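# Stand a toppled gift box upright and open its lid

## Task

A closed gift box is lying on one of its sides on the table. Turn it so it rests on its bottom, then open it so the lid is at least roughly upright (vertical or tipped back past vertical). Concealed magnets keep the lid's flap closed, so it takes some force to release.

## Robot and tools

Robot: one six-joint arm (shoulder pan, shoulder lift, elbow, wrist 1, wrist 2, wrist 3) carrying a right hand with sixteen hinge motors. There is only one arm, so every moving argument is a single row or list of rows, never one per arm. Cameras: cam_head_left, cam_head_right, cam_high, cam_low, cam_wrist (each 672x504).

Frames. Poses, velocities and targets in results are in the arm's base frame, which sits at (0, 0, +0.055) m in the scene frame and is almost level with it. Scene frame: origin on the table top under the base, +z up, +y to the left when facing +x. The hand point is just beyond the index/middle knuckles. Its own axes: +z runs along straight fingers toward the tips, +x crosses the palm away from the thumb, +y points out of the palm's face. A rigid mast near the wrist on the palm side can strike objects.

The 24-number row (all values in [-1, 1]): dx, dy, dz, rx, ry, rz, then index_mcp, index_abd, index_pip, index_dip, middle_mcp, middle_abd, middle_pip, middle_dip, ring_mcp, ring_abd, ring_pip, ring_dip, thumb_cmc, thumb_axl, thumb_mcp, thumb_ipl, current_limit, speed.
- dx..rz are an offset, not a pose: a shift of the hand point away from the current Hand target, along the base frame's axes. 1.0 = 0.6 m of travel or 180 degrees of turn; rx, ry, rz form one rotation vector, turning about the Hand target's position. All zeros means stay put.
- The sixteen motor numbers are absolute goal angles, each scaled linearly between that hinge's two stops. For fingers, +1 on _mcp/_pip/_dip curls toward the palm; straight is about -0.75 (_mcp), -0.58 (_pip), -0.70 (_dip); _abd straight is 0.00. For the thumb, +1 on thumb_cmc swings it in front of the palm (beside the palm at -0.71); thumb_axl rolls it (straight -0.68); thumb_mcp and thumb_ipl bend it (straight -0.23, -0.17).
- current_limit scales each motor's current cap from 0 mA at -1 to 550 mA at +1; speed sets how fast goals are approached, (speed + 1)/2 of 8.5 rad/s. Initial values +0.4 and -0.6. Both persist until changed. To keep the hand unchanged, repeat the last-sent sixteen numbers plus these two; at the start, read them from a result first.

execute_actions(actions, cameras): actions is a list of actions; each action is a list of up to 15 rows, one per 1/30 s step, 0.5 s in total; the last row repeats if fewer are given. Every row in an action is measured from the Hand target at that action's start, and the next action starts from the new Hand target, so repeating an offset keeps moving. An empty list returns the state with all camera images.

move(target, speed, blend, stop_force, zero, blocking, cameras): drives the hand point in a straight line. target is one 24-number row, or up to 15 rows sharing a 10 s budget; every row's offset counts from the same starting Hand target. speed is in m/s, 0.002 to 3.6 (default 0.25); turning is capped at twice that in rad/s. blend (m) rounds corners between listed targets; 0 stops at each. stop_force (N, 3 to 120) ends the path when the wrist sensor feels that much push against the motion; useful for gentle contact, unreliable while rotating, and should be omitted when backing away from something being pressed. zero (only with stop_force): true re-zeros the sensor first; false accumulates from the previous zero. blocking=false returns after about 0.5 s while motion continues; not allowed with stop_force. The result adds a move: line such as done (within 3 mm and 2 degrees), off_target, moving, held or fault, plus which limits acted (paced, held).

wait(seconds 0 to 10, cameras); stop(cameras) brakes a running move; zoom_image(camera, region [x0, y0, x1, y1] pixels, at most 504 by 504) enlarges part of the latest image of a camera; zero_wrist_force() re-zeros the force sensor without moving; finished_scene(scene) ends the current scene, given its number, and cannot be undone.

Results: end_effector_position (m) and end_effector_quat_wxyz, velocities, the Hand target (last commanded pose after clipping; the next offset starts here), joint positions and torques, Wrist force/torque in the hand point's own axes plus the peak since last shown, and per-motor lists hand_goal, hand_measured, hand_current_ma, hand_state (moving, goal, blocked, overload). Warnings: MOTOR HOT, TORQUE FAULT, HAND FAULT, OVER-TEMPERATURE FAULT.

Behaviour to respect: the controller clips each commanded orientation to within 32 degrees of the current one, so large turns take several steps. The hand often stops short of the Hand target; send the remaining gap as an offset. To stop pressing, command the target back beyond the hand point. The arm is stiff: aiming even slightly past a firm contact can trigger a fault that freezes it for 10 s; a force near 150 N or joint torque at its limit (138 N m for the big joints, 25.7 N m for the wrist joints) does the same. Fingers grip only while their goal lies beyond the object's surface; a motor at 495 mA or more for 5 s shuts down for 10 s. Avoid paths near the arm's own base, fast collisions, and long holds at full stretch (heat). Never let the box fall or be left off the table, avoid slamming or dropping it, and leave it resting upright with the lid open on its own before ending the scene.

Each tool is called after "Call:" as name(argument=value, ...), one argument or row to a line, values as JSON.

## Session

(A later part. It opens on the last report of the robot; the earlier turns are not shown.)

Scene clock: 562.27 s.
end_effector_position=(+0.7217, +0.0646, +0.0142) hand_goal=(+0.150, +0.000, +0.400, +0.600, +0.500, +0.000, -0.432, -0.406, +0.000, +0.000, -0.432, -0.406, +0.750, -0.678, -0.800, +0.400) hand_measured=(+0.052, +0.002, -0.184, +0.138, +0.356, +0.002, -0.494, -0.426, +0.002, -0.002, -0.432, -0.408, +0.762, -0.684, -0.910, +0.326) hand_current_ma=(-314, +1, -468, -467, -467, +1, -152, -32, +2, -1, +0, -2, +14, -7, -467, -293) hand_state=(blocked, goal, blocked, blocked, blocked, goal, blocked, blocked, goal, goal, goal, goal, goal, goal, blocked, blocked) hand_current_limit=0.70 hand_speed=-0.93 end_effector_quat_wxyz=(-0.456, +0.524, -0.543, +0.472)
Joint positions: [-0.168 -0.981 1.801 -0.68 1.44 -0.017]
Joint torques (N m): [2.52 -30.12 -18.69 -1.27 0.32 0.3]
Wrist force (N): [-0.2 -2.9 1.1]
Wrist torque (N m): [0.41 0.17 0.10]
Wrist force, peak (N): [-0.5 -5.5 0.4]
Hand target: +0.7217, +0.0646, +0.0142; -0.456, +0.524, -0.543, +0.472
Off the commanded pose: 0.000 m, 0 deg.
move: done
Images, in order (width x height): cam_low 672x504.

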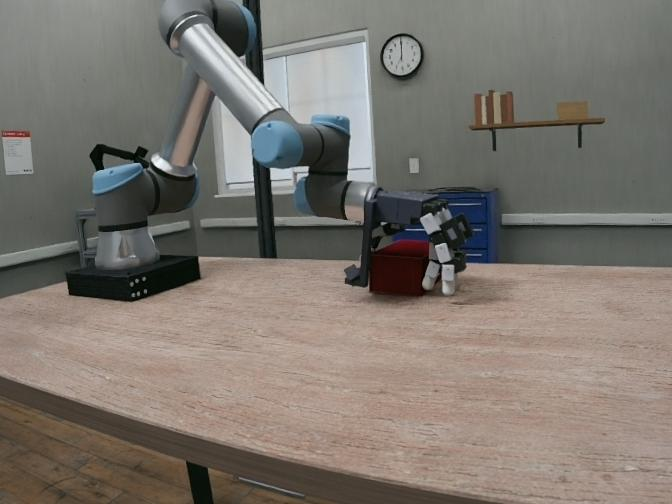

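Call:
move(
  target=[0,0,0,0,0,0,-0.1,0,-0.431,-0.406,0.5,0,-0.431,-0.406,0.0,0,-0.431,-0.406,0.75,-0.678,-0.8,0.4,0.5,-0.85],
)

Call:
move(
  target=[0,0,0,0,0,0,0.46,0,-0.431,-0.406,0.5,0,-0.431,-0.406,0.0,0,-0.431,-0.406,0.75,-0.678,-0.8,0.4,0.4,-0.93],
)

Call:
move(
  target=[0,0,0,0,0,0,0.21,0,-0.27,-0.043,0.5,0,-0.431,-0.406,0.0,0,-0.431,-0.406,0.75,-0.678,-0.8,0.4,0.4,-0.93],
)

Call:
move(
  target=[0,0,0,0,0,0,0.08,0,0.0,0.2,0.5,0,-0.431,-0.406,0.0,0,-0.431,-0.406,0.75,-0.678,-0.8,0.4,0.5,-0.94],
)

Call:
move(
  target=[0,0,0,0,0,0,0.068,0,0.08,0.32,0.5,0,-0.431,-0.406,0.0,0,-0.431,-0.406,0.75,-0.678,-0.8,0.4,0.6,-0.94],
)

Call:
move(
  target=[0,0,0,0,0,0,-0.04,0,0.12,0.38,0.5,0,-0.431,-0.406,0.0,0,-0.431,-0.406,0.75,-0.678,-0.8,0.4,0.7,-0.95],
)

Call:
move(
  target=[0,0,0,0,0,0,-0.07,0,0.26,0.48,0.5,0,-0.431,-0.406,0.0,0,-0.431,-0.406,0.75,-0.678,-0.8,0.4,0.7,-0.95],
  cameras=["cam_low"],
)

Call:
zoom_image(
  camera="cam_low",
  region=[300, 130, 500, 310],
)

Scene clock: 570.73 s.
end_effector_position=(+0.7217, +0.0646, +0.0142) hand_goal=(-0.100, +0.000, -0.432, -0.406, +0.500, +0.000, -0.432, -0.406, +0.000, +0.000, -0.432, -0.406, +0.750, -0.678, -0.800, +0.400) hand_measured=(-0.088, +0.002, -0.428, -0.402, +0.356, +0.002, -0.494, -0.426, +0.002, -0.002, -0.432, -0.408, +0.748, -0.680, -0.910, +0.326) hand_current_ma=(+16, +1, +4, +2, -413, +1, -152, -32, +2, -1, +0, -2, -1, -1, -413, -293) hand_state=(goal, goal, goal, goal, blocked, goal, blocked, blocked, goal, goal, goal, goal, goal, goal, blocked, blocked) hand_current_limit=0.50 hand_speed=-0.85 end_effector_quat_wxyz=(-0.456, +0.524, -0.543, +0.472)
Joint positions: [-0.168 -0.981 1.801 -0.68 1.44 -0.017]
Joint torques (N m): [5.08 -29.51 -16.51 -1.19 0.35 0.33]
Wrist force (N): [-1.2 -9.5 -1.1]
Wrist torque (N m): [-0.10 0.19 0.11]
Wrist force, peak (N): [-1.1 -9.9 -1.0]
Hand target: +0.7217, +0.0646, +0.0142; -0.456, +0.524, -0.543, +0.472
Off the commanded pose: 0.000 m, 0 deg.
move: done

Scene clock: 573.17 s.
end_effector_position=(+0.7217, +0.0646, +0.0142) hand_goal=(+0.460, +0.000, -0.432, -0.406, +0.500, +0.000, -0.432, -0.406, +0.000, +0.000, -0.432, -0.406, +0.750, -0.678, -0.800, +0.400) hand_measured=(+0.316, +0.002, -0.460, -0.414, +0.356, +0.002, -0.494, -0.426, +0.002, -0.002, -0.432, -0.408, +0.748, -0.680, -0.910, +0.326) hand_current_ma=(-385, +1, -47, -9, -385, +1, -152, -32, +2, -1, +0, -2, -1, -1, -385, -293) hand_state=(blocked, goal, blocked, goal, blocked, goal, blocked, blocked, goal, goal, goal, goal, goal, goal, blocked, blocked) hand_current_limit=0.40 hand_speed=-0.93 end_effector_quat_wxyz=(-0.456, +0.524, -0.543, +0.472)
Joint positions: [-0.168 -0.981 1.801 -0.68 1.44 -0.017]
Joint torques (N m): [6.35 -29.3 -16.97 -1.22 0.67 0.44]
Wrist force (N): [-0.9 -11.8 1.4]
Wrist torque (N m): [0.00 0.23 0.20]
Wrist force, peak (N): [-0.9 -11.8 1.4]
Hand target: +0.7217, +0.0646, +0.0142; -0.456, +0.524, -0.543, +0.472
Off the commanded pose: 0.000 m, 0 deg.
move: done

Scene clock: 574.87 s.
end_effector_position=(+0.7217, +0.0646, +0.0142) hand_goal=(+0.210, +0.000, -0.270, -0.044, +0.500, +0.000, -0.432, -0.406, +0.000, +0.000, -0.432, -0.406, +0.750, -0.678, -0.800, +0.400) hand_measured=(+0.162, +0.002, -0.322, -0.112, +0.356, +0.002, -0.494, -0.426, +0.002, -0.002, -0.432, -0.408, +0.748, -0.680, -0.910, +0.326) hand_current_ma=(-112, +1, -120, -173, -385, +1, -152, -32, +2, -1, +0, -2, -1, -1, -385, -293) hand_state=(blocked, goal, blocked, blocked, blocked, goal, blocked, blocked, goal, goal, goal, goal, goal, goal, blocked, blocked) hand_current_limit=0.40 hand_speed=-0.93 end_effector_quat_wxyz=(-0.456, +0.524, -0.543, +0.472)
Joint positions: [-0.168 -0.981 1.801 -0.68 1.44 -0.017]
Joint torques (N m): [6.12 -29.23 -16.72 -1.32 0.8 0.77]
Wrist force (N): [-0.9 -6.1 1.1]
Wrist torque (N m): [0.21 0.24 0.09]
Wrist force, peak (N): [-0.8 -11.7 1.1]
Hand target: +0.7217, +0.0646, +0.0142; -0.456, +0.524, -0.543, +0.472
Off the commanded pose: 0.000 m, 0 deg.
move: done

Scene clock: 576.37 s.
end_effector_position=(+0.7217, +0.0646, +0.0142) hand_goal=(+0.080, +0.000, +0.000, +0.200, +0.500, +0.000, -0.432, -0.406, +0.000, +0.000, -0.432, -0.406, +0.750, -0.678, -0.800, +0.400) hand_measured=(+0.016, +0.002, -0.126, +0.110, +0.356, +0.002, -0.494, -0.426, +0.002, -0.002, -0.432, -0.408, +0.750, -0.680, -0.910, +0.326) hand_current_ma=(-172, +1, -412, -255, -413, +1, -152, -32, +2, -1, +0, -2, +0, -1, -412, -293) hand_state=(blocked, goal, moving, blocked, blocked, goal, blocked, blocked, goal, goal, goal, goal, goal, goal, blocked, blocked) hand_current_limit=0.50 hand_speed=-0.94 end_effector_quat_wxyz=(-0.456, +0.524, -0.543, +0.472)
Joint positions: [-0.168 -0.981 1.801 -0.68 1.44 -0.017]
Joint torques (N m): [6.18 -29.84 -15.77 -1.25 0.7 0.74]
Wrist force (N): [-0.6 -4.7 1.1]
Wrist torque (N m): [0.38 0.22 0.08]
Wrist force, peak (N): [-0.9 -7.2 0.3]
Hand target: +0.7217, +0.0646, +0.0142; -0.456, +0.524, -0.543, +0.472
Off the commanded pose: 0.000 m, 0 deg.
move: done

Scene clock: 577.17 s.
end_effector_position=(+0.7217, +0.0646, +0.0142) hand_goal=(+0.068, +0.000, +0.080, +0.320, +0.500, +0.000, -0.432, -0.406, +0.000, +0.000, -0.432, -0.406, +0.750, -0.678, -0.800, +0.400) hand_measured=(-0.006, +0.002, -0.108, +0.212, +0.356, +0.002, -0.494, -0.426, +0.002, -0.002, -0.432, -0.408, +0.754, -0.680, -0.910, +0.326) hand_current_ma=(-215, +1, -440, -336, -440, +1, -152, -32, +2, -1, +0, -2, +4, -2, -440, -293) hand_state=(blocked, goal, blocked, blocked, blocked, goal, blocked, blocked, goal, goal, goal, goal, goal, goal, blocked, blocked) hand_current_limit=0.60 hand_speed=-0.94 end_effector_quat_wxyz=(-0.456, +0.524, -0.543, +0.472)
Joint positions: [-0.168 -0.981 1.801 -0.68 1.44 -0.017]
Joint torques (N m): [7.96 -29.65 -17.37 -1.17 0.72 0.7]
Wrist force (N): [-0.5 -4.1 1.5]
Wrist torque (N m): [0.33 0.21 0.08]
Wrist force, peak (N): [-0.5 -5.0 1.4]
Hand target: +0.7217, +0.0646, +0.0142; -0.456, +0.524, -0.543, +0.472
Off the commanded pose: 0.000 m, 0 deg.
move: done

Scene clock: 578.03 s.
end_effector_position=(+0.7217, +0.0646, +0.0142) hand_goal=(-0.040, +0.000, +0.120, +0.380, +0.500, +0.000, -0.432, -0.406, +0.000, +0.000, -0.432, -0.406, +0.750, -0.678, -0.800, +0.400) hand_measured=(-0.086, +0.002, +0.018, +0.308, +0.356, +0.002, -0.494, -0.426, +0.002, -0.002, -0.432, -0.408, +0.754, -0.680, -0.910, +0.326) hand_current_ma=(-109, +1, -306, -188, -467, +1, -152, -32, +2, -1, +0, -2, +4, -2, -467, -293) hand_state=(blocked, goal, blocked, blocked, blocked, goal, blocked, blocked, goal, goal, goal, goal, goal, goal, blocked, blocked) hand_current_limit=0.70 hand_speed=-0.95 end_effector_quat_wxyz=(-0.456, +0.524, -0.543, +0.472)
Joint positions: [-0.168 -0.981 1.801 -0.68 1.44 -0.017]
Joint torques (N m): [8.52 -29.98 -17.2 -1.21 1.05 0.71]
Wrist force (N): [-0.9 -5.1 0.4]
Wrist torque (N m): [0.18 0.21 0.08]
Wrist force, peak (N): [-1.0 -5.6 0.1]
Hand target: +0.7217, +0.0646, +0.0142; -0.456, +0.524, -0.543, +0.472
Off the commanded pose: 0.000 m, 0 deg.
move: done

Scene clock: 578.90 s.
end_effector_position=(+0.7217, +0.0646, +0.0142) hand_goal=(-0.070, +0.000, +0.260, +0.480, +0.500, +0.000, -0.432, -0.406, +0.000, +0.000, -0.432, -0.406, +0.750, -0.678, -0.800, +0.400) hand_measured=(-0.130, +0.002, +0.100, +0.388, +0.356, +0.002, -0.494, -0.426, +0.002, -0.002, -0.432, -0.408, +0.754, -0.680, -0.910, +0.326) hand_current_ma=(-156, +1, -467, -264, -467, +1, -152, -32, +2, -1, +0, -2, +4, -2, -467, -293) hand_state=(blocked, goal, blocked, blocked, blocked, goal, blocked, blocked, goal, goal, goal, goal, goal, goal, blocked, blocked) hand_current_limit=0.70 hand_speed=-0.95 end_effector_quat_wxyz=(-0.456, +0.524, -0.543, +0.472)
Joint positions: [-0.168 -0.981 1.801 -0.68 1.44 -0.017]
Joint torques (N m): [7.55 -31.17 -16.65 -0.86 0.98 0.81]
Wrist force (N): [-0.3 -3.4 0.8]
Wrist torque (N m): [0.30 0.17 0.09]
Wrist force, peak (N): [-0.5 -5.7 -0.2]
Hand target: +0.7217, +0.0646, +0.0142; -0.456, +0.524, -0.543, +0.472
Off the commanded pose: 0.000 m, 0 deg.
move: done
Images, in order (width x height): cam_low 672x504.

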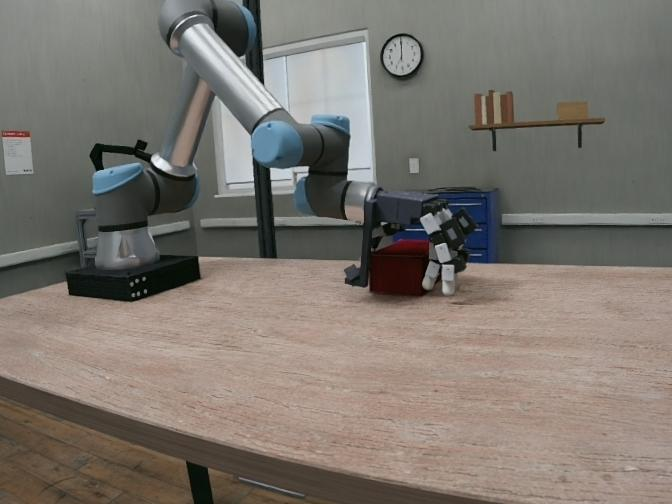

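Scaled by 2.520 from the camera's 672x504 image, which has a finer 960x720 frame.

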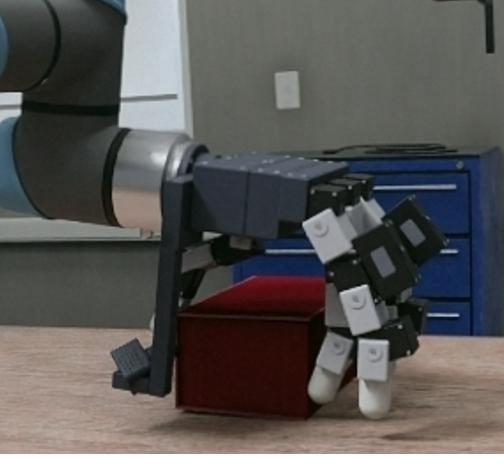

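Call:
move(
  target=[0,0,0,0,0,0,-0.1,0,-0.431,-0.406,0.5,0,-0.431,-0.406,0.0,0,-0.431,-0.406,0.75,-0.678,-0.8,0.4,0.5,-0.85],
)

Call:
move(
  target=[0,0,-0.004,0,0,0,0.5,0,-0.431,-0.5,0.5,0,-0.431,-0.406,0.0,0,-0.431,-0.406,0.75,-0.678,-0.8,0.4,0.5,-0.93],
)

Call:
move(
  target=[0,0,0,0,0,0,0.32,0,-0.27,-0.043,0.5,0,-0.431,-0.406,0.0,0,-0.431,-0.406,0.75,-0.678,-0.8,0.4,0.5,-0.93],
  cameras=["cam_low","cam_high"],
)

Call:
zoom_image(
  camera="cam_low",
  region=[300, 130, 500, 310],
)

Call:
zoom_image(
  camera="cam_high",
  region=[360, 140, 500, 280],
)

Scene clock: 587.27 s.
end_effector_position=(+0.7217, +0.0646, +0.0142) hand_goal=(-0.100, +0.000, -0.432, -0.406, +0.500, +0.000, -0.432, -0.406, +0.000, +0.000, -0.432, -0.406, +0.750, -0.678, -0.800, +0.400) hand_measured=(-0.096, +0.002, -0.428, -0.402, +0.356, +0.002, -0.494, -0.426, +0.002, -0.002, -0.432, -0.408, +0.748, -0.680, -0.910, +0.326) hand_current_ma=(+2, +1, +4, +2, -413, +1, -152, -32, +2, -1, +0, -2, -1, -1, -413, -293) hand_state=(goal, goal, goal, goal, blocked, goal, blocked, blocked, goal, goal, goal, goal, goal, goal, blocked, blocked) hand_current_limit=0.50 hand_speed=-0.85 end_effector_quat_wxyz=(-0.456, +0.524, -0.543, +0.472)
Joint positions: [-0.168 -0.981 1.801 -0.68 1.44 -0.017]
Joint torques (N m): [10 -30.5 -16.67 -1.07 1.16 0.89]
Wrist force (N): [-1.1 -9.4 -1.1]
Wrist torque (N m): [-0.10 0.18 0.12]
Wrist force, peak (N): [-0.9 -10.6 -0.4]
Hand target: +0.7217, +0.0646, +0.0142; -0.456, +0.524, -0.543, +0.472
Off the commanded pose: 0.000 m, 0 deg.
move: done

Scene clock: 589.83 s.
end_effector_position=(+0.7217, +0.0646, +0.0118) hand_goal=(+0.500, +0.000, -0.432, -0.500, +0.500, +0.000, -0.432, -0.406, +0.000, +0.000, -0.432, -0.406, +0.750, -0.678, -0.800, +0.400) hand_measured=(+0.340, +0.002, -0.462, -0.512, +0.356, +0.004, -0.496, -0.426, +0.002, -0.002, -0.432, -0.408, +0.746, -0.678, -0.910, +0.326) hand_current_ma=(-412, +1, -54, -14, -413, +2, -156, -32, +2, -1, +0, -2, -4, +0, -413, -293) hand_state=(blocked, goal, blocked, goal, blocked, goal, blocked, blocked, goal, goal, goal, goal, goal, goal, blocked, blocked) hand_current_limit=0.50 hand_speed=-0.93 end_effector_quat_wxyz=(-0.456, +0.524, -0.543, +0.472)
Joint positions: [-0.168 -0.977 1.802 -0.685 1.44 -0.017]
Joint torques (N m): [10.94 -22.13 -4.96 -0.68 0.98 0.9]
Wrist force (N): [-1.7 -13.7 -0.5]
Wrist torque (N m): [-0.13 0.33 0.16]
Wrist force, peak (N): [-1.4 -14.5 -0.3]
Hand target: +0.7217, +0.0646, +0.0118; -0.456, +0.524, -0.543, +0.472
Off the commanded pose: 0.000 m, 0 deg.
move: done

Scene clock: 591.83 s.
end_effector_position=(+0.7217, +0.0646, +0.0118) hand_goal=(+0.320, +0.000, -0.270, -0.044, +0.500, +0.000, -0.432, -0.406, +0.000, +0.000, -0.432, -0.406, +0.750, -0.678, -0.800, +0.400) hand_measured=(+0.222, +0.002, -0.370, -0.218, +0.356, +0.004, -0.496, -0.426, +0.002, -0.002, -0.432, -0.408, +0.756, -0.682, -0.912, +0.326) hand_current_ma=(-315, +1, -295, -412, -412, +2, -156, -32, +2, -1, +0, -2, +6, -4, -413, -293) hand_state=(blocked, goal, blocked, blocked, blocked, goal, blocked, blocked, goal, goal, goal, goal, goal, goal, blocked, blocked) hand_current_limit=0.50 hand_speed=-0.93 end_effector_quat_wxyz=(-0.456, +0.524, -0.543, +0.472)
Joint positions: [-0.168 -0.977 1.802 -0.685 1.44 -0.017]
Joint torques (N m): [12.43 -33.35 -7.24 1.44 0.81 0.66]
Wrist force (N): [-0.5 -7.5 1.3]
Wrist torque (N m): [0.27 0.23 0.02]
Wrist force, peak (N): [-1.4 -14.2 -0.6]
Hand target: +0.7217, +0.0646, +0.0118; -0.456, +0.524, -0.543, +0.472
Off the commanded pose: 0.000 m, 0 deg.
move: done
Images, in order (width x height): cam_high 672x504, cam_low 672x504.

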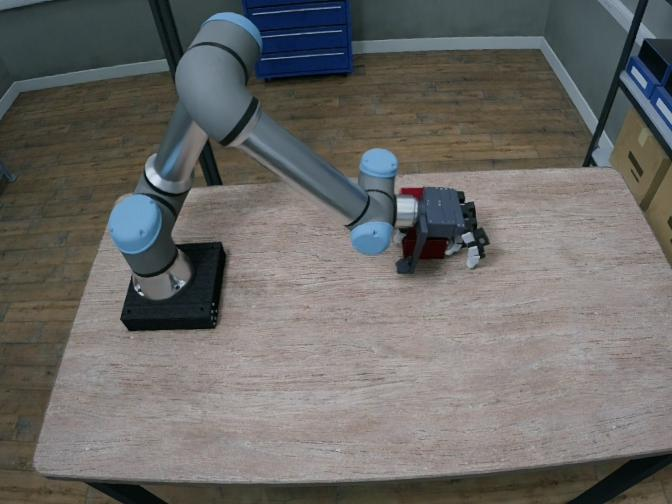

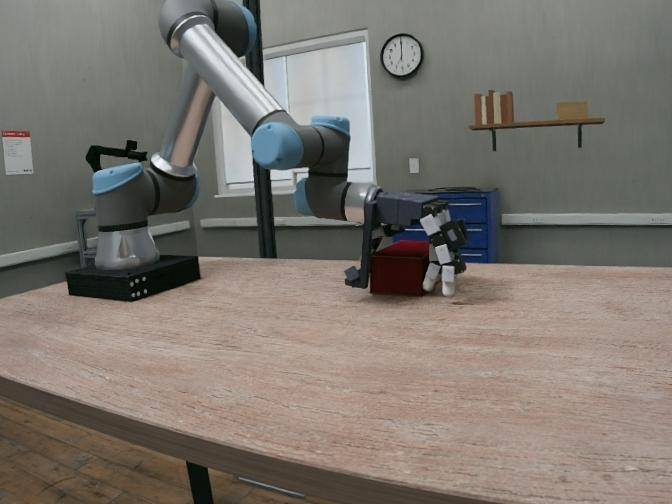

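Scaled by 2.520 from the camera's 672x504 image, which has a finer 960x720 frame.

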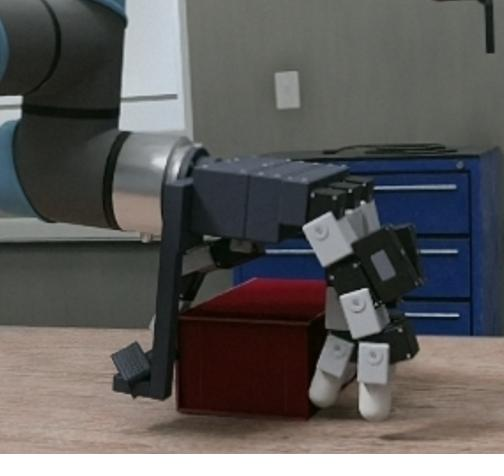

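Scaled by 3.600 from the camera's 672x504 image, which has a finer 960x720 frame.

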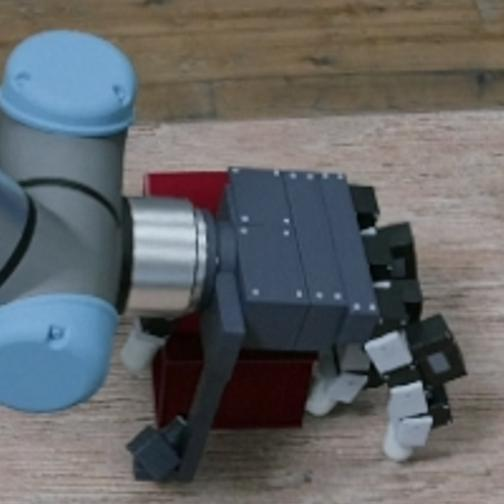

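Call:
move(
  target=[0,0,0,0,0,0,0.21,0,-0.15,0.1,0.5,0,-0.431,-0.406,0.0,0,-0.431,-0.406,0.75,-0.678,-0.8,0.4,0.6,-0.94],
)

Call:
move(
  target=[0,0,0,0,0,0,0.12,0,0,0.25,0.5,0,-0.431,-0.406,0.0,0,-0.431,-0.406,0.75,-0.678,-0.8,0.4,0.65,-0.94],
  cameras=["cam_low"],
)

Call:
zoom_image(
  camera="cam_low",
  region=[300, 130, 500, 310],
)

Scene clock: 595.90 s.
end_effector_position=(+0.7217, +0.0646, +0.0118) hand_goal=(+0.210, +0.000, -0.150, +0.100, +0.500, +0.000, -0.432, -0.406, +0.000, +0.000, -0.432, -0.406, +0.750, -0.678, -0.800, +0.400) hand_measured=(+0.130, +0.002, -0.290, -0.010, +0.356, +0.004, -0.496, -0.426, +0.002, -0.002, -0.432, -0.408, +0.756, -0.682, -0.912, +0.326) hand_current_ma=(-241, +1, -440, -346, -440, +2, -156, -32, +2, -1, +0, -2, +6, -4, -440, -293) hand_state=(blocked, goal, blocked, blocked, blocked, goal, blocked, blocked, goal, goal, goal, goal, goal, goal, blocked, blocked) hand_current_limit=0.60 hand_speed=-0.94 end_effector_quat_wxyz=(-0.456, +0.524, -0.543, +0.472)
Joint positions: [-0.168 -0.977 1.802 -0.685 1.44 -0.017]
Joint torques (N m): [12.36 -41.79 -8.83 1.46 0.87 0.6]
Wrist force (N): [-0.6 -7.3 0.9]
Wrist torque (N m): [0.19 0.21 0.03]
Wrist force, peak (N): [-0.5 -8.9 0.1]
Hand target: +0.7217, +0.0646, +0.0118; -0.456, +0.524, -0.543, +0.472
Off the commanded pose: 0.000 m, 0 deg.
move: done

Scene clock: 596.83 s.
end_effector_position=(+0.7217, +0.0646, +0.0118) hand_goal=(+0.120, +0.000, +0.000, +0.250, +0.500, +0.000, -0.432, -0.406, +0.000, +0.000, -0.432, -0.406, +0.750, -0.678, -0.800, +0.400) hand_measured=(+0.046, +0.002, -0.194, +0.146, +0.356, +0.004, -0.496, -0.426, +0.002, -0.002, -0.432, -0.408, +0.756, -0.682, -0.912, +0.326) hand_current_ma=(-210, +1, -454, -318, -454, +2, -156, -32, +2, -1, +0, -2, +6, -4, -454, -293) hand_state=(blocked, goal, blocked, blocked, blocked, goal, blocked, blocked, goal, goal, goal, goal, goal, goal, blocked, blocked) hand_current_limit=0.65 hand_speed=-0.94 end_effector_quat_wxyz=(-0.456, +0.524, -0.543, +0.472)
Joint positions: [-0.168 -0.977 1.802 -0.685 1.44 -0.017]
Joint torques (N m): [12.92 -41.53 -8.77 1.65 0.68 0.95]
Wrist force (N): [-0.4 -7.6 0.6]
Wrist torque (N m): [0.16 0.20 0.04]
Wrist force, peak (N): [-0.7 -8.6 0.2]
Hand target: +0.7217, +0.0646, +0.0118; -0.456, +0.524, -0.543, +0.472
Off the commanded pose: 0.000 m, 0 deg.
move: done
Images, in order (width x height): cam_low 672x504.

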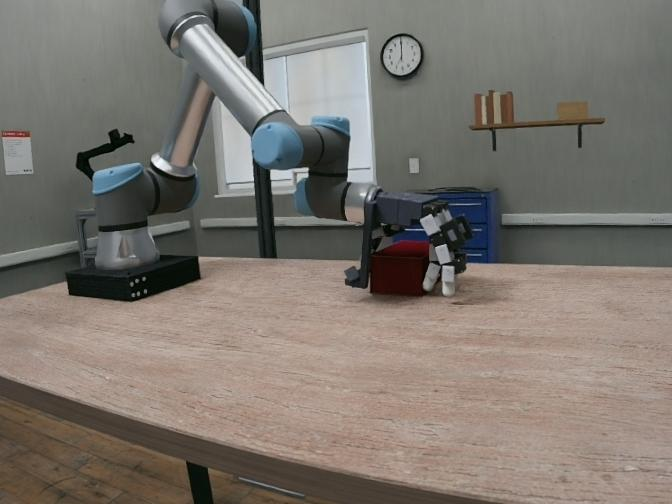

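Scaled by 2.520 from the camera's 672x504 image, which has a finer 960x720 frame.

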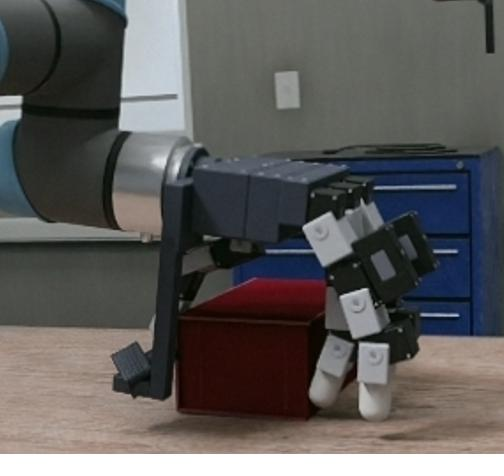

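Call:
move(
  target=[0,0,0,0,0,0,-0.1,0,-0.431,-0.406,0.5,0,-0.431,-0.406,0.0,0,-0.431,-0.406,0.75,-0.678,-0.8,0.4,0.5,-0.85],
)

Call:
move(
  target=[-0.003,0,-0.002,0,0,0,0.1,0,-0.431,-0.406,0.1,0,-0.431,-0.406,0.05,0,-0.431,-0.406,0.75,-0.678,-0.9,0.0,0.4,-0.85],
)

Call:
move(
  target=[0,0,0,0,0,0,0.45,0,-0.431,-0.406,0.45,0,-0.431,-0.406,0.05,0,-0.431,-0.406,0.75,-0.678,-0.85,0.2,0.35,-0.9],
)

Call:
move(
  target=[0,0,0.006,0,0,0,0.46,0,-0.431,-0.406,0.46,0,-0.431,-0.406,0.05,0,-0.431,-0.406,0.75,-0.678,-0.8,0.35,0.38,-0.9],
  speed=0.03,
)

Call:
move(
  target=[0,0,0,0,0,0,0.21,0,-0.27,-0.043,0.5,0,-0.431,-0.406,0.05,0,-0.431,-0.406,0.75,-0.678,-0.8,0.4,0.4,-0.93],
)

Call:
move(
  target=[0,0,0,0,0,0,0.07,0,0,0.2,0.5,0,-0.431,-0.406,0.05,0,-0.431,-0.406,0.75,-0.678,-0.8,0.4,0.5,-0.93],
  cameras=["cam_high","cam_low"],
)

Call:
zoom_image(
  camera="cam_low",
  region=[300, 130, 500, 310],
)

Scene clock: 605.87 s.
end_effector_position=(+0.7217, +0.0646, +0.0118) hand_goal=(-0.100, +0.000, -0.432, -0.406, +0.500, +0.000, -0.432, -0.406, +0.000, +0.000, -0.432, -0.406, +0.750, -0.678, -0.800, +0.400) hand_measured=(-0.088, +0.002, -0.428, -0.402, +0.356, +0.004, -0.496, -0.426, +0.002, -0.002, -0.432, -0.408, +0.746, -0.678, -0.912, +0.326) hand_current_ma=(+16, +1, +4, +2, -413, +3, -157, -32, +2, -1, +0, -2, -3, +0, -413, -293) hand_state=(goal, goal, goal, goal, blocked, goal, blocked, blocked, goal, goal, goal, goal, goal, goal, blocked, blocked) hand_current_limit=0.50 hand_speed=-0.85 end_effector_quat_wxyz=(-0.456, +0.524, -0.543, +0.472)
Joint positions: [-0.168 -0.977 1.802 -0.685 1.44 -0.017]
Joint torques (N m): [13.05 -41.19 -11.91 1.14 0.7 0.68]
Wrist force (N): [-1.2 -11.7 -1.6]
Wrist torque (N m): [-0.21 0.17 0.09]
Wrist force, peak (N): [-1.3 -12.3 -2.0]
Hand target: +0.7217, +0.0646, +0.0118; -0.456, +0.524, -0.543, +0.472
Off the commanded pose: 0.000 m, 0 deg.
move: done

Scene clock: 607.13 s.
end_effector_position=(+0.7199, +0.0646, +0.0106) hand_goal=(+0.100, +0.000, -0.432, -0.406, +0.100, +0.000, -0.432, -0.406, +0.050, +0.000, -0.432, -0.406, +0.750, -0.678, -0.900, +0.000) hand_measured=(+0.102, +0.002, -0.428, -0.402, +0.110, +0.004, -0.434, -0.408, +0.052, -0.002, -0.432, -0.408, +0.746, -0.678, -0.898, +0.004) hand_current_ma=(+1, +1, +3, +2, +11, +2, -1, -2, +1, -1, +0, -2, -3, +0, +1, +4) hand_state=(goal, goal, goal, goal, goal, goal, goal, goal, goal, goal, goal, goal, goal, goal, goal, goal) hand_current_limit=0.40 hand_speed=-0.85 end_effector_quat_wxyz=(-0.456, +0.524, -0.543, +0.472)
Joint positions: [-0.169 -0.978 1.808 -0.69 1.439 -0.017]
Joint torques (N m): [-12.19 -52.62 -8.42 -3.13 -2.25 -2.14]
Wrist force (N): [-0.7 -0.3 1.1]
Wrist torque (N m): [0.40 0.18 0.30]
Wrist force, peak (N): [-1.1 -12.3 -1.7]
Hand target: +0.7199, +0.0646, +0.0106; -0.456, +0.524, -0.543, +0.472
Off the commanded pose: 0.000 m, 0 deg.
move: done

Scene clock: 608.40 s.
end_effector_position=(+0.7199, +0.0646, +0.0106) hand_goal=(+0.450, +0.000, -0.432, -0.406, +0.450, +0.000, -0.432, -0.406, +0.050, +0.000, -0.432, -0.406, +0.750, -0.678, -0.850, +0.200) hand_measured=(+0.336, +0.002, -0.464, -0.424, +0.352, +0.004, -0.466, -0.422, +0.052, -0.002, -0.432, -0.408, +0.746, -0.680, -0.886, +0.180) hand_current_ma=(-370, +1, -59, -25, -312, +2, -64, -24, +1, -1, +0, -2, -3, -1, -100, -46) hand_state=(blocked, goal, blocked, goal, blocked, goal, blocked, goal, goal, goal, goal, goal, goal, goal, blocked, goal) hand_current_limit=0.35 hand_speed=-0.90 end_effector_quat_wxyz=(-0.456, +0.524, -0.543, +0.472)
Joint positions: [-0.169 -0.978 1.808 -0.69 1.439 -0.017]
Joint torques (N m): [-11.93 -50.05 -8.01 -1.39 -2.36 -2.24]
Wrist force (N): [-0.5 -0.9 1.6]
Wrist torque (N m): [0.54 0.19 0.35]
Wrist force, peak (N): [-0.6 -2.9 1.9]
Hand target: +0.7199, +0.0646, +0.0106; -0.456, +0.524, -0.543, +0.472
Off the commanded pose: 0.000 m, 0 deg.
move: done

Scene clock: 609.20 s.
end_effector_position=(+0.7199, +0.0646, +0.0142) hand_goal=(+0.460, +0.000, -0.432, -0.406, +0.460, +0.000, -0.432, -0.406, +0.050, +0.000, -0.432, -0.406, +0.750, -0.678, -0.800, +0.350) hand_measured=(+0.338, +0.002, -0.484, -0.444, +0.356, +0.002, -0.496, -0.436, +0.052, -0.002, -0.432, -0.408, +0.756, -0.684, -0.886, +0.276) hand_current_ma=(-379, +1, -118, -76, -346, +1, -160, -58, +1, -1, +0, -2, +6, -6, -346, -296) hand_state=(blocked, goal, blocked, blocked, blocked, goal, blocked, blocked, goal, goal, goal, goal, goal, goal, blocked, blocked) hand_current_limit=0.38 hand_speed=-0.90 end_effector_quat_wxyz=(-0.456, +0.524, -0.543, +0.472)
Joint positions: [-0.169 -0.984 1.807 -0.682 1.439 -0.017]
Joint torques (N m): [-13 -54.5 -24.57 0.22 -2.29 -1.72]
Wrist force (N): [-0.6 1.0 1.1]
Wrist torque (N m): [0.60 0.17 0.28]
Wrist force, peak (N): [-0.6 -1.2 1.5]
Hand target: +0.7199, +0.0646, +0.0142; -0.456, +0.524, -0.543, +0.472
Off the commanded pose: 0.000 m, 0 deg.
move: done

Scene clock: 610.90 s.
end_effector_position=(+0.7199, +0.0646, +0.0142) hand_goal=(+0.210, +0.000, -0.270, -0.044, +0.500, +0.000, -0.432, -0.406, +0.050, +0.000, -0.432, -0.406, +0.750, -0.678, -0.800, +0.400) hand_measured=(+0.156, +0.002, -0.340, -0.120, +0.356, +0.000, -0.514, -0.446, +0.052, -0.002, -0.432, -0.408, +0.758, -0.684, -0.886, +0.328) hand_current_ma=(-134, +0, -177, -204, -385, +0, -222, -83, +1, -1, +0, -2, +9, -7, -346, -287) hand_state=(blocked, goal, blocked, blocked, blocked, goal, blocked, blocked, goal, goal, goal, goal, goal, goal, blocked, blocked) hand_current_limit=0.40 hand_speed=-0.93 end_effector_quat_wxyz=(-0.456, +0.524, -0.543, +0.472)
Joint positions: [-0.169 -0.984 1.807 -0.682 1.439 -0.017]
Joint torques (N m): [-11.9 -53.35 -25.32 -0.09 -2.29 -1.48]
Wrist force (N): [-0.5 0.9 1.4]
Wrist torque (N m): [0.57 0.17 0.30]
Wrist force, peak (N): [-0.9 1.2 1.7]
Hand target: +0.7199, +0.0646, +0.0142; -0.456, +0.524, -0.543, +0.472
Off the commanded pose: 0.000 m, 0 deg.
move: done

Scene clock: 612.13 s.
end_effector_position=(+0.7199, +0.0646, +0.0142) hand_goal=(+0.070, +0.000, +0.000, +0.200, +0.500, +0.000, -0.432, -0.406, +0.050, +0.000, -0.432, -0.406, +0.750, -0.678, -0.800, +0.400) hand_measured=(+0.006, +0.002, -0.144, +0.106, +0.356, +0.000, -0.514, -0.446, +0.052, -0.002, -0.432, -0.408, +0.758, -0.684, -0.886, +0.328) hand_current_ma=(-171, +0, -412, -275, -413, +0, -222, -83, +1, -1, +0, -2, +9, -6, -346, -287) hand_state=(blocked, goal, blocked, blocked, blocked, goal, blocked, blocked, goal, goal, goal, goal, goal, goal, blocked, blocked) hand_current_limit=0.50 hand_speed=-0.93 end_effector_quat_wxyz=(-0.456, +0.524, -0.543, +0.472)
Joint positions: [-0.169 -0.984 1.807 -0.682 1.439 -0.017]
Joint torques (N m): [-10.48 -54.15 -26.29 0.14 -2.25 -1.53]
Wrist force (N): [-0.7 1.1 1.4]
Wrist torque (N m): [0.58 0.21 0.25]
Wrist force, peak (N): [-1.1 1.4 1.6]
Hand target: +0.7199, +0.0646, +0.0142; -0.456, +0.524, -0.543, +0.472
Off the commanded pose: 0.000 m, 0 deg.
move: done
Images, in order (width x height): cam_high 672x504, cam_low 672x504.

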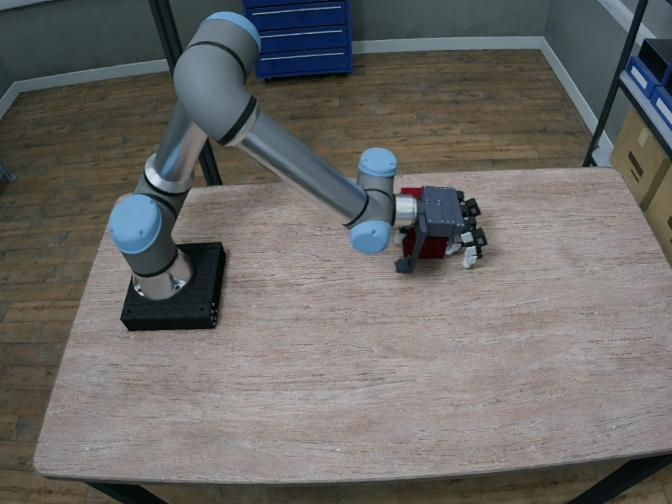

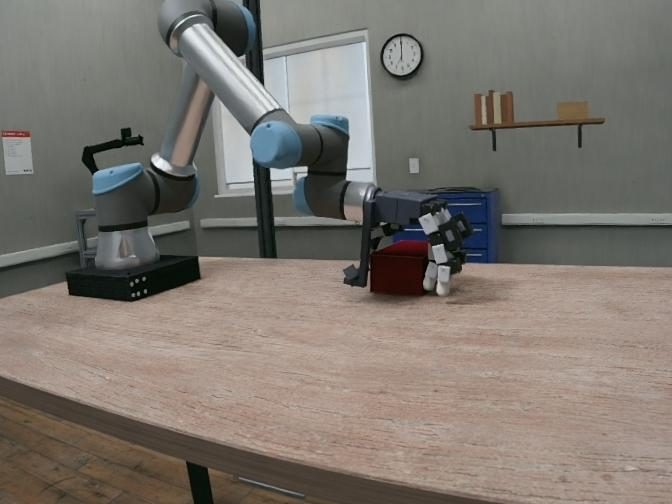

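Scaled by 2.520 from the camera's 672x504 image, which has a finer 960x720 frame.

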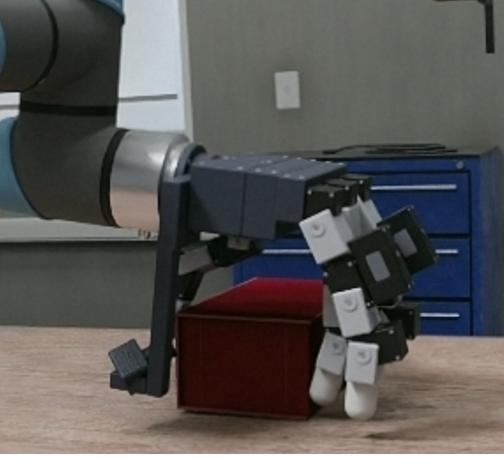

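Call:
move(
  target=[0,0,-0.005,0,0,0,-0.1,0,-0.431,-0.406,0.46,0,-0.431,-0.406,0.05,0,-0.431,-0.406,0.75,-0.678,-0.85,0.25,0.3,-0.85],
)

Call:
move(
  target=[0,0,-0.005,0,0,0,0.15,0,-0.5,-0.55,0.15,0,-0.431,-0.406,0.05,0,-0.431,-0.406,0.75,-0.678,-0.88,0.1,0.3,-0.85],
)

Call:
move(
  target=[0,0,0,0,0,0,0.5,0,-0.5,-0.55,0.5,0,-0.431,-0.406,0.05,0,-0.431,-0.406,0.75,-0.678,-0.8,0.35,0.42,-0.9],
  cameras=["cam_high","cam_low"],
)

Call:
zoom_image(
  camera="cam_low",
  region=[330, 200, 480, 310],
)

Call:
zoom_image(
  camera="cam_high",
  region=[360, 140, 500, 280],
)

Scene clock: 620.47 s.
end_effector_position=(+0.7199, +0.0646, +0.0112) hand_goal=(-0.100, +0.000, -0.432, -0.406, +0.460, +0.000, -0.432, -0.406, +0.050, +0.000, -0.432, -0.406, +0.750, -0.678, -0.850, +0.250) hand_measured=(-0.088, +0.002, -0.428, -0.402, +0.360, +0.002, -0.506, -0.430, +0.052, -0.002, -0.432, -0.408, +0.744, -0.678, -0.884, +0.236) hand_current_ma=(+16, +0, +4, +2, -321, +1, -198, -38, +1, -1, +0, -2, -7, +0, -96, -27) hand_state=(goal, goal, goal, goal, blocked, goal, blocked, blocked, goal, goal, goal, goal, goal, goal, blocked, goal) hand_current_limit=0.30 hand_speed=-0.85 end_effector_quat_wxyz=(-0.456, +0.524, -0.543, +0.472)
Joint positions: [-0.169 -0.979 1.808 -0.689 1.439 -0.017]
Joint torques (N m): [-7.35 -26.22 -6.54 -2.25 -1.89 -0.98]
Wrist force (N): [-1.0 -5.8 1.2]
Wrist torque (N m): [0.26 0.18 0.18]
Wrist force, peak (N): [-1.0 -6.3 1.2]
Hand target: +0.7199, +0.0646, +0.0112; -0.456, +0.524, -0.543, +0.472
Off the commanded pose: 0.000 m, 0 deg.
move: done

Scene clock: 621.33 s.
end_effector_position=(+0.7199, +0.0646, +0.0082) hand_goal=(+0.150, +0.000, -0.500, -0.550, +0.150, +0.000, -0.432, -0.406, +0.050, +0.000, -0.432, -0.406, +0.750, -0.678, -0.880, +0.100) hand_measured=(+0.150, +0.002, -0.496, -0.546, +0.158, +0.004, -0.434, -0.408, +0.052, -0.002, -0.432, -0.408, +0.746, -0.676, -0.878, +0.104) hand_current_ma=(+0, +0, +3, +2, +9, +2, -1, -2, +1, -1, +0, -2, -4, +1, +1, +4) hand_state=(goal, goal, goal, goal, goal, goal, goal, goal, goal, goal, goal, goal, goal, goal, goal, goal) hand_current_limit=0.30 hand_speed=-0.85 end_effector_quat_wxyz=(-0.456, +0.524, -0.543, +0.472)
Joint positions: [-0.169 -0.973 1.809 -0.695 1.439 -0.017]
Joint torques (N m): [-8.15 -28.11 -9.58 -3.5 -1.93 -1.02]
Wrist force (N): [-0.3 -0.4 1.0]
Wrist torque (N m): [0.41 0.13 0.33]
Wrist force, peak (N): [-1.0 -5.8 1.2]
Hand target: +0.7199, +0.0646, +0.0082; -0.456, +0.524, -0.543, +0.472
Off the commanded pose: 0.000 m, 0 deg.
move: done

Scene clock: 622.53 s.
end_effector_position=(+0.7199, +0.0646, +0.0082) hand_goal=(+0.500, +0.000, -0.500, -0.550, +0.500, +0.000, -0.432, -0.406, +0.050, +0.000, -0.432, -0.406, +0.750, -0.678, -0.800, +0.350) hand_measured=(+0.348, +0.002, -0.530, -0.564, +0.270, +0.002, -0.462, -0.414, +0.052, -0.002, -0.432, -0.408, +0.748, -0.684, -0.840, +0.316) hand_current_ma=(-390, +0, -56, -18, -390, +2, -56, -8, +1, -1, +0, -2, -1, -6, -114, -97) hand_state=(blocked, goal, blocked, goal, blocked, goal, blocked, goal, goal, goal, goal, goal, goal, goal, blocked, blocked) hand_current_limit=0.42 hand_speed=-0.90 end_effector_quat_wxyz=(-0.456, +0.524, -0.543, +0.472)
Joint positions: [-0.169 -0.973 1.809 -0.696 1.439 -0.017]
Joint torques (N m): [-6.78 -28.31 -9.07 0.5 -1.78 -0.61]
Wrist force (N): [-0.9 -9.0 1.5]
Wrist torque (N m): [0.23 0.18 0.25]
Wrist force, peak (N): [-0.6 -9.5 1.4]
Hand target: +0.7199, +0.0646, +0.0082; -0.456, +0.524, -0.543, +0.472
Off the commanded pose: 0.000 m, 0 deg.
move: done
Images, in order (width x height): cam_high 672x504, cam_low 672x504.

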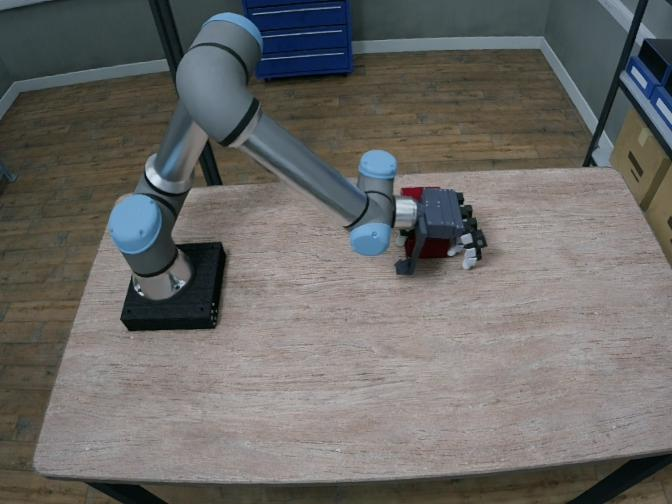

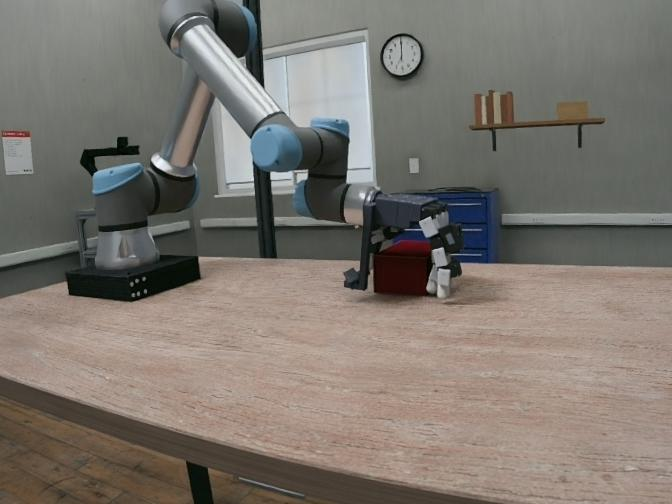

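Scaled by 3.360 from the camera's 672x504 image, which has a finer 960x720 frame.

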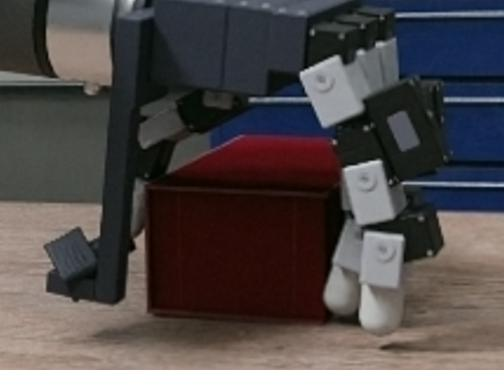

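Scaled by 3.600 from the camera's 672x504 image, which has a finer 960x720 frame.

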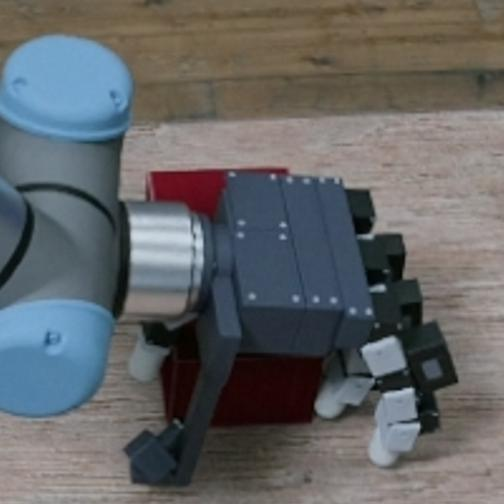

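Call:
move(
  target=[0,0,0,0,0,0,0.25,0,-0.27,-0.043,0.55,0,-0.431,-0.406,0.05,0,-0.431,-0.406,0.75,-0.678,-0.8,0.4,0.45,-0.93],
)

Call:
move(
  target=[0,0,0,0,0,0,0.09,0,0,0.2,0.55,0,-0.431,-0.406,0.05,0,-0.431,-0.406,0.75,-0.678,-0.8,0.4,0.5,-0.93],
  cameras=["cam_high","cam_low"],
)

Call:
zoom_image(
  camera="cam_low",
  region=[330, 200, 480, 310],
)

Scene clock: 627.37 s.
end_effector_position=(+0.7199, +0.0646, +0.0082) hand_goal=(+0.250, +0.000, -0.270, -0.044, +0.550, +0.000, -0.432, -0.406, +0.050, +0.000, -0.432, -0.406, +0.750, -0.678, -0.800, +0.400) hand_measured=(+0.160, +0.002, -0.358, -0.188, +0.274, +0.002, -0.464, -0.416, +0.052, -0.002, -0.432, -0.408, +0.752, -0.684, -0.856, +0.360) hand_current_ma=(-278, +0, -248, -398, -399, +1, -60, -11, +1, -1, +0, -2, +1, -7, -188, -125) hand_state=(blocked, goal, blocked, blocked, blocked, goal, blocked, goal, goal, goal, goal, goal, goal, goal, blocked, blocked) hand_current_limit=0.45 hand_speed=-0.93 end_effector_quat_wxyz=(-0.456, +0.524, -0.543, +0.472)
Joint positions: [-0.169 -0.973 1.809 -0.695 1.439 -0.017]
Joint torques (N m): [-3.58 -28.65 -9.6 -1.71 -1.45 -0.23]
Wrist force (N): [-0.4 -1.8 1.6]
Wrist torque (N m): [0.47 0.18 0.20]
Wrist force, peak (N): [-0.6 -10.1 1.2]
Hand target: +0.7199, +0.0646, +0.0082; -0.456, +0.524, -0.543, +0.472
Off the commanded pose: 0.000 m, 0 deg.
move: done

Scene clock: 628.73 s.
end_effector_position=(+0.7199, +0.0646, +0.0082) hand_goal=(+0.090, +0.000, +0.000, +0.200, +0.550, +0.000, -0.432, -0.406, +0.050, +0.000, -0.432, -0.406, +0.750, -0.678, -0.800, +0.400) hand_measured=(+0.016, +0.002, -0.214, +0.086, +0.274, +0.002, -0.466, -0.416, +0.052, -0.002, -0.432, -0.408, +0.752, -0.684, -0.856, +0.360) hand_current_ma=(-216, +0, -412, -360, -413, +1, -62, -11, +1, -1, +0, -2, +1, -7, -188, -125) hand_state=(blocked, goal, blocked, blocked, blocked, goal, blocked, goal, goal, goal, goal, goal, goal, goal, blocked, blocked) hand_current_limit=0.50 hand_speed=-0.93 end_effector_quat_wxyz=(-0.456, +0.524, -0.543, +0.472)
Joint positions: [-0.169 -0.973 1.809 -0.695 1.439 -0.017]
Joint torques (N m): [-2.04 -28.53 -11.62 -1.46 -1.31 0.11]
Wrist force (N): [-0.5 -1.9 1.1]
Wrist torque (N m): [0.45 0.20 0.16]
Wrist force, peak (N): [-0.6 -3.5 0.2]
Hand target: +0.7199, +0.0646, +0.0082; -0.456, +0.524, -0.543, +0.472
Off the commanded pose: 0.000 m, 0 deg.
move: done
Images, in order (width x height): cam_high 672x504, cam_low 672x504.

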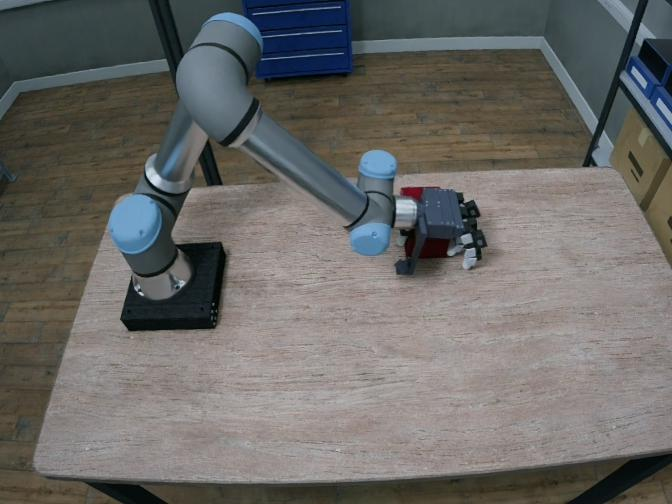

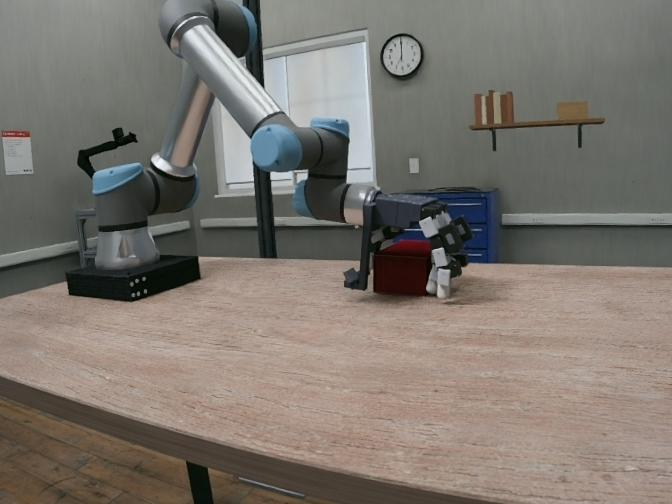

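Scaled by 3.360 from the camera's 672x504 image, which has a finer 960x720 frame.

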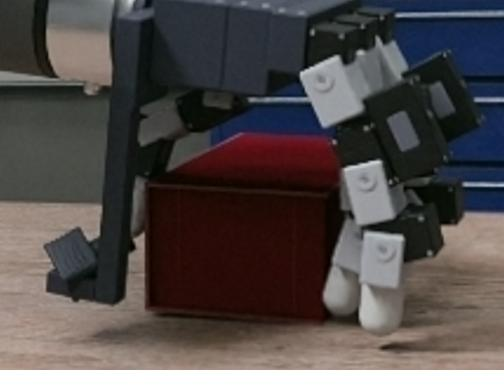

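Call:
move(
  target=[0,0,0,0,0,0,-0.1,0,-0.431,-0.406,0.1,0,-0.431,-0.406,0.05,0,-0.431,-0.406,0.75,-0.678,-0.9,0.0,0.4,-0.85],
)

Call:
move(
  target=[0.002,0.006,0.004,0,0,0,0.46,0,-0.431,-0.406,0.46,0,-0.431,-0.406,-0.1,0,-0.431,-0.406,0.75,-0.678,-0.85,0.25,0.38,-0.9],
)

Call:
move(
  target=[0,0,0.006,0,0,0,0.5,0,-0.431,-0.406,0.46,0,-0.431,-0.406,-0.1,0,-0.431,-0.406,0.75,-0.678,-0.8,0.4,0.42,-0.9],
  speed=0.03,
)

Call:
move(
  target=[0,0,0,0,0,0,0.5,0,-0.431,-0.406,0.25,0,-0.27,-0.02,-0.3,0,-0.431,-0.406,0.75,-0.678,-0.8,0.45,0.45,-0.93],
)

Call:
move(
  target=[0,0,0,0,0,0,0.5,0,-0.431,-0.406,0.09,0,0,0.2,-0.4,0,-0.431,-0.406,0.75,-0.678,-0.8,0.45,0.55,-0.93],
  cameras=["cam_high","cam_low"],
)

Call:
zoom_image(
  camera="cam_low",
  region=[330, 200, 480, 310],
)

Scene clock: 641.63 s.
end_effector_position=(+0.7199, +0.0646, +0.0082) hand_goal=(-0.100, +0.000, -0.432, -0.406, +0.100, +0.000, -0.432, -0.406, +0.050, +0.000, -0.432, -0.406, +0.750, -0.678, -0.900, +0.000) hand_measured=(-0.088, +0.002, -0.428, -0.402, +0.110, +0.002, -0.434, -0.408, +0.052, -0.002, -0.432, -0.408, +0.748, -0.680, -0.892, +0.004) hand_current_ma=(+16, +0, +4, +2, +11, +1, -1, -2, +1, -1, +0, -2, -1, -1, +12, +4) hand_state=(goal, goal, goal, goal, goal, goal, goal, goal, goal, goal, goal, goal, goal, goal, goal, goal) hand_current_limit=0.40 hand_speed=-0.85 end_effector_quat_wxyz=(-0.456, +0.524, -0.543, +0.472)
Joint positions: [-0.169 -0.973 1.809 -0.695 1.439 -0.017]
Joint torques (N m): [-0.04 -27.94 -15.79 -1.53 -0.8 0.59]
Wrist force (N): [-0.6 -0.4 0.9]
Wrist torque (N m): [0.40 0.17 0.30]
Wrist force, peak (N): [-0.4 -2.4 1.1]
Hand target: +0.7199, +0.0646, +0.0082; -0.456, +0.524, -0.543, +0.472
Off the commanded pose: 0.000 m, 0 deg.
move: done

Scene clock: 643.43 s.
end_effector_position=(+0.7211, +0.0682, +0.0107) hand_goal=(+0.460, +0.000, -0.432, -0.406, +0.460, +0.000, -0.432, -0.406, -0.100, +0.000, -0.432, -0.406, +0.750, -0.678, -0.850, +0.250) hand_measured=(+0.320, +0.002, -0.458, -0.414, +0.342, +0.004, -0.468, -0.422, -0.086, -0.002, -0.432, -0.408, +0.746, -0.680, -0.888, +0.222) hand_current_ma=(-379, +0, -47, -9, -379, +2, -69, -21, +21, -1, +0, -2, -4, -1, -109, -74) hand_state=(blocked, goal, blocked, goal, blocked, goal, blocked, goal, goal, goal, goal, goal, goal, goal, blocked, blocked) hand_current_limit=0.38 hand_speed=-0.90 end_effector_quat_wxyz=(-0.456, +0.524, -0.543, +0.472)
Joint positions: [-0.161 -0.975 1.803 -0.688 1.447 -0.016]
Joint torques (N m): [14.58 -44.78 -19.43 0.89 2.33 1.93]
Wrist force (N): [-0.6 -4.9 2.0]
Wrist torque (N m): [0.39 0.21 0.30]
Wrist force, peak (N): [-0.8 -6.5 2.2]
Hand target: +0.7211, +0.0682, +0.0106; -0.456, +0.524, -0.543, +0.472
Off the commanded pose: 0.000 m, 0 deg.
move: done

Scene clock: 644.23 s.
end_effector_position=(+0.7211, +0.0682, +0.0142) hand_goal=(+0.500, +0.000, -0.432, -0.406, +0.460, +0.000, -0.432, -0.406, -0.100, +0.000, -0.432, -0.406, +0.750, -0.678, -0.800, +0.400) hand_measured=(+0.320, +0.000, -0.480, -0.442, +0.342, +0.002, -0.498, -0.438, -0.086, -0.002, -0.432, -0.408, +0.756, -0.682, -0.888, +0.328) hand_current_ma=(-390, +0, -108, -70, -391, +1, -167, -61, +20, -1, +0, -2, +6, -5, -358, -289) hand_state=(blocked, goal, blocked, blocked, blocked, goal, blocked, blocked, goal, goal, goal, goal, goal, goal, blocked, blocked) hand_current_limit=0.42 hand_speed=-0.90 end_effector_quat_wxyz=(-0.456, +0.524, -0.543, +0.472)
Joint positions: [-0.161 -0.981 1.802 -0.68 1.447 -0.016]
Joint torques (N m): [13.77 -53.81 -24.6 0.24 1.88 1.61]
Wrist force (N): [-0.8 1.6 1.3]
Wrist torque (N m): [0.62 0.18 0.23]
Wrist force, peak (N): [-0.8 -5.5 2.0]
Hand target: +0.7211, +0.0682, +0.0142; -0.456, +0.524, -0.543, +0.472
Off the commanded pose: 0.000 m, 0 deg.
move: done

Scene clock: 646.03 s.
end_effector_position=(+0.7211, +0.0682, +0.0142) hand_goal=(+0.500, +0.000, -0.432, -0.406, +0.250, +0.000, -0.270, -0.020, -0.300, +0.000, -0.432, -0.406, +0.750, -0.678, -0.800, +0.450) hand_measured=(+0.320, -0.006, -0.494, -0.446, +0.168, +0.000, -0.372, -0.108, -0.282, -0.002, -0.432, -0.408, +0.766, -0.684, -0.888, +0.380) hand_current_ma=(-399, -4, -154, -83, -242, +0, -305, -250, +28, -1, +0, -2, +24, -6, -358, -273) hand_state=(blocked, goal, blocked, blocked, blocked, goal, blocked, blocked, goal, goal, goal, goal, goal, goal, blocked, blocked) hand_current_limit=0.45 hand_speed=-0.93 end_effector_quat_wxyz=(-0.456, +0.524, -0.543, +0.472)
Joint positions: [-0.161 -0.981 1.802 -0.68 1.447 -0.016]
Joint torques (N m): [14.01 -49.42 -23 0.14 0.96 1.33]
Wrist force (N): [-0.9 0.1 1.5]
Wrist torque (N m): [0.50 0.22 0.32]
Wrist force, peak (N): [-0.7 0.3 1.6]
Hand target: +0.7211, +0.0682, +0.0142; -0.456, +0.524, -0.543, +0.472
Off the commanded pose: 0.000 m, 0 deg.
move: done

Scene clock: 647.17 s.
end_effector_position=(+0.7211, +0.0682, +0.0142) hand_goal=(+0.500, +0.000, -0.432, -0.406, +0.090, +0.000, +0.000, +0.200, -0.400, +0.000, -0.432, -0.406, +0.750, -0.678, -0.800, +0.450) hand_measured=(+0.320, -0.006, -0.494, -0.446, +0.028, +0.000, -0.210, +0.126, -0.380, -0.002, -0.432, -0.408, +0.766, -0.684, -0.888, +0.380) hand_current_ma=(-426, -4, -154, -83, -167, +0, -426, -198, +32, -1, +0, -2, +24, -6, -358, -273) hand_state=(blocked, goal, blocked, blocked, blocked, goal, blocked, blocked, goal, goal, goal, goal, goal, goal, blocked, blocked) hand_current_limit=0.55 hand_speed=-0.93 end_effector_quat_wxyz=(-0.456, +0.524, -0.543, +0.472)
Joint positions: [-0.161 -0.981 1.802 -0.68 1.447 -0.016]
Joint torques (N m): [15.07 -46.43 -20.49 0.13 0.43 0.93]
Wrist force (N): [-0.7 0.0 1.4]
Wrist torque (N m): [0.47 0.20 0.32]
Wrist force, peak (N): [-0.9 0.4 1.5]
Hand target: +0.7211, +0.0682, +0.0142; -0.456, +0.524, -0.543, +0.472
Off the commanded pose: 0.000 m, 0 deg.
move: done
Images, in order (width x height): cam_high 672x504, cam_low 672x504.

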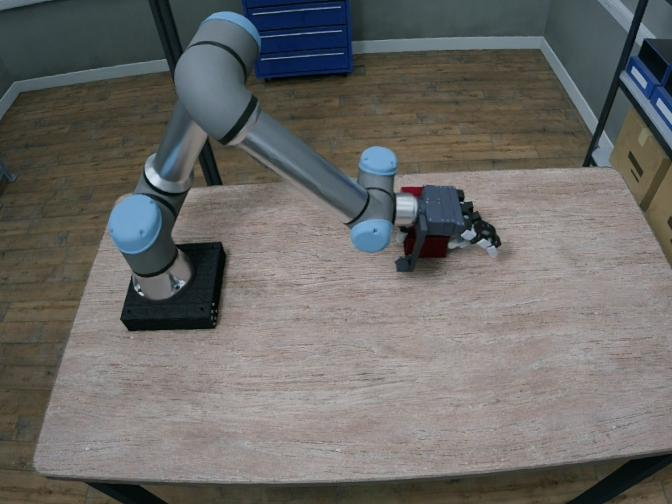

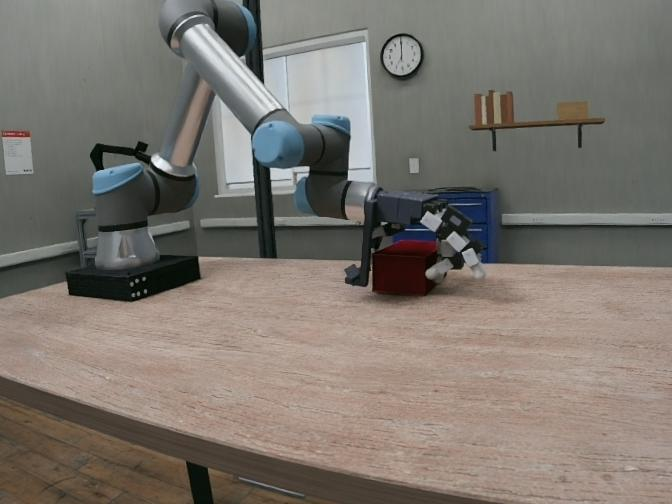

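Scaled by 3.360 from the camera's 672x504 image, which has a finer 960x720 frame.

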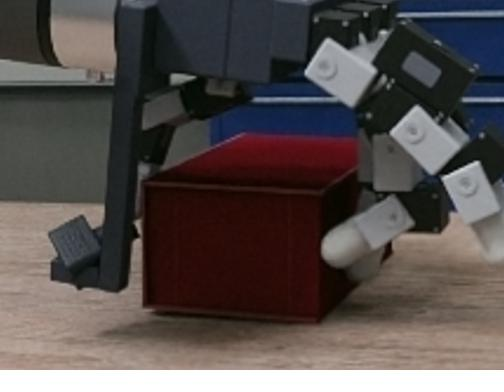

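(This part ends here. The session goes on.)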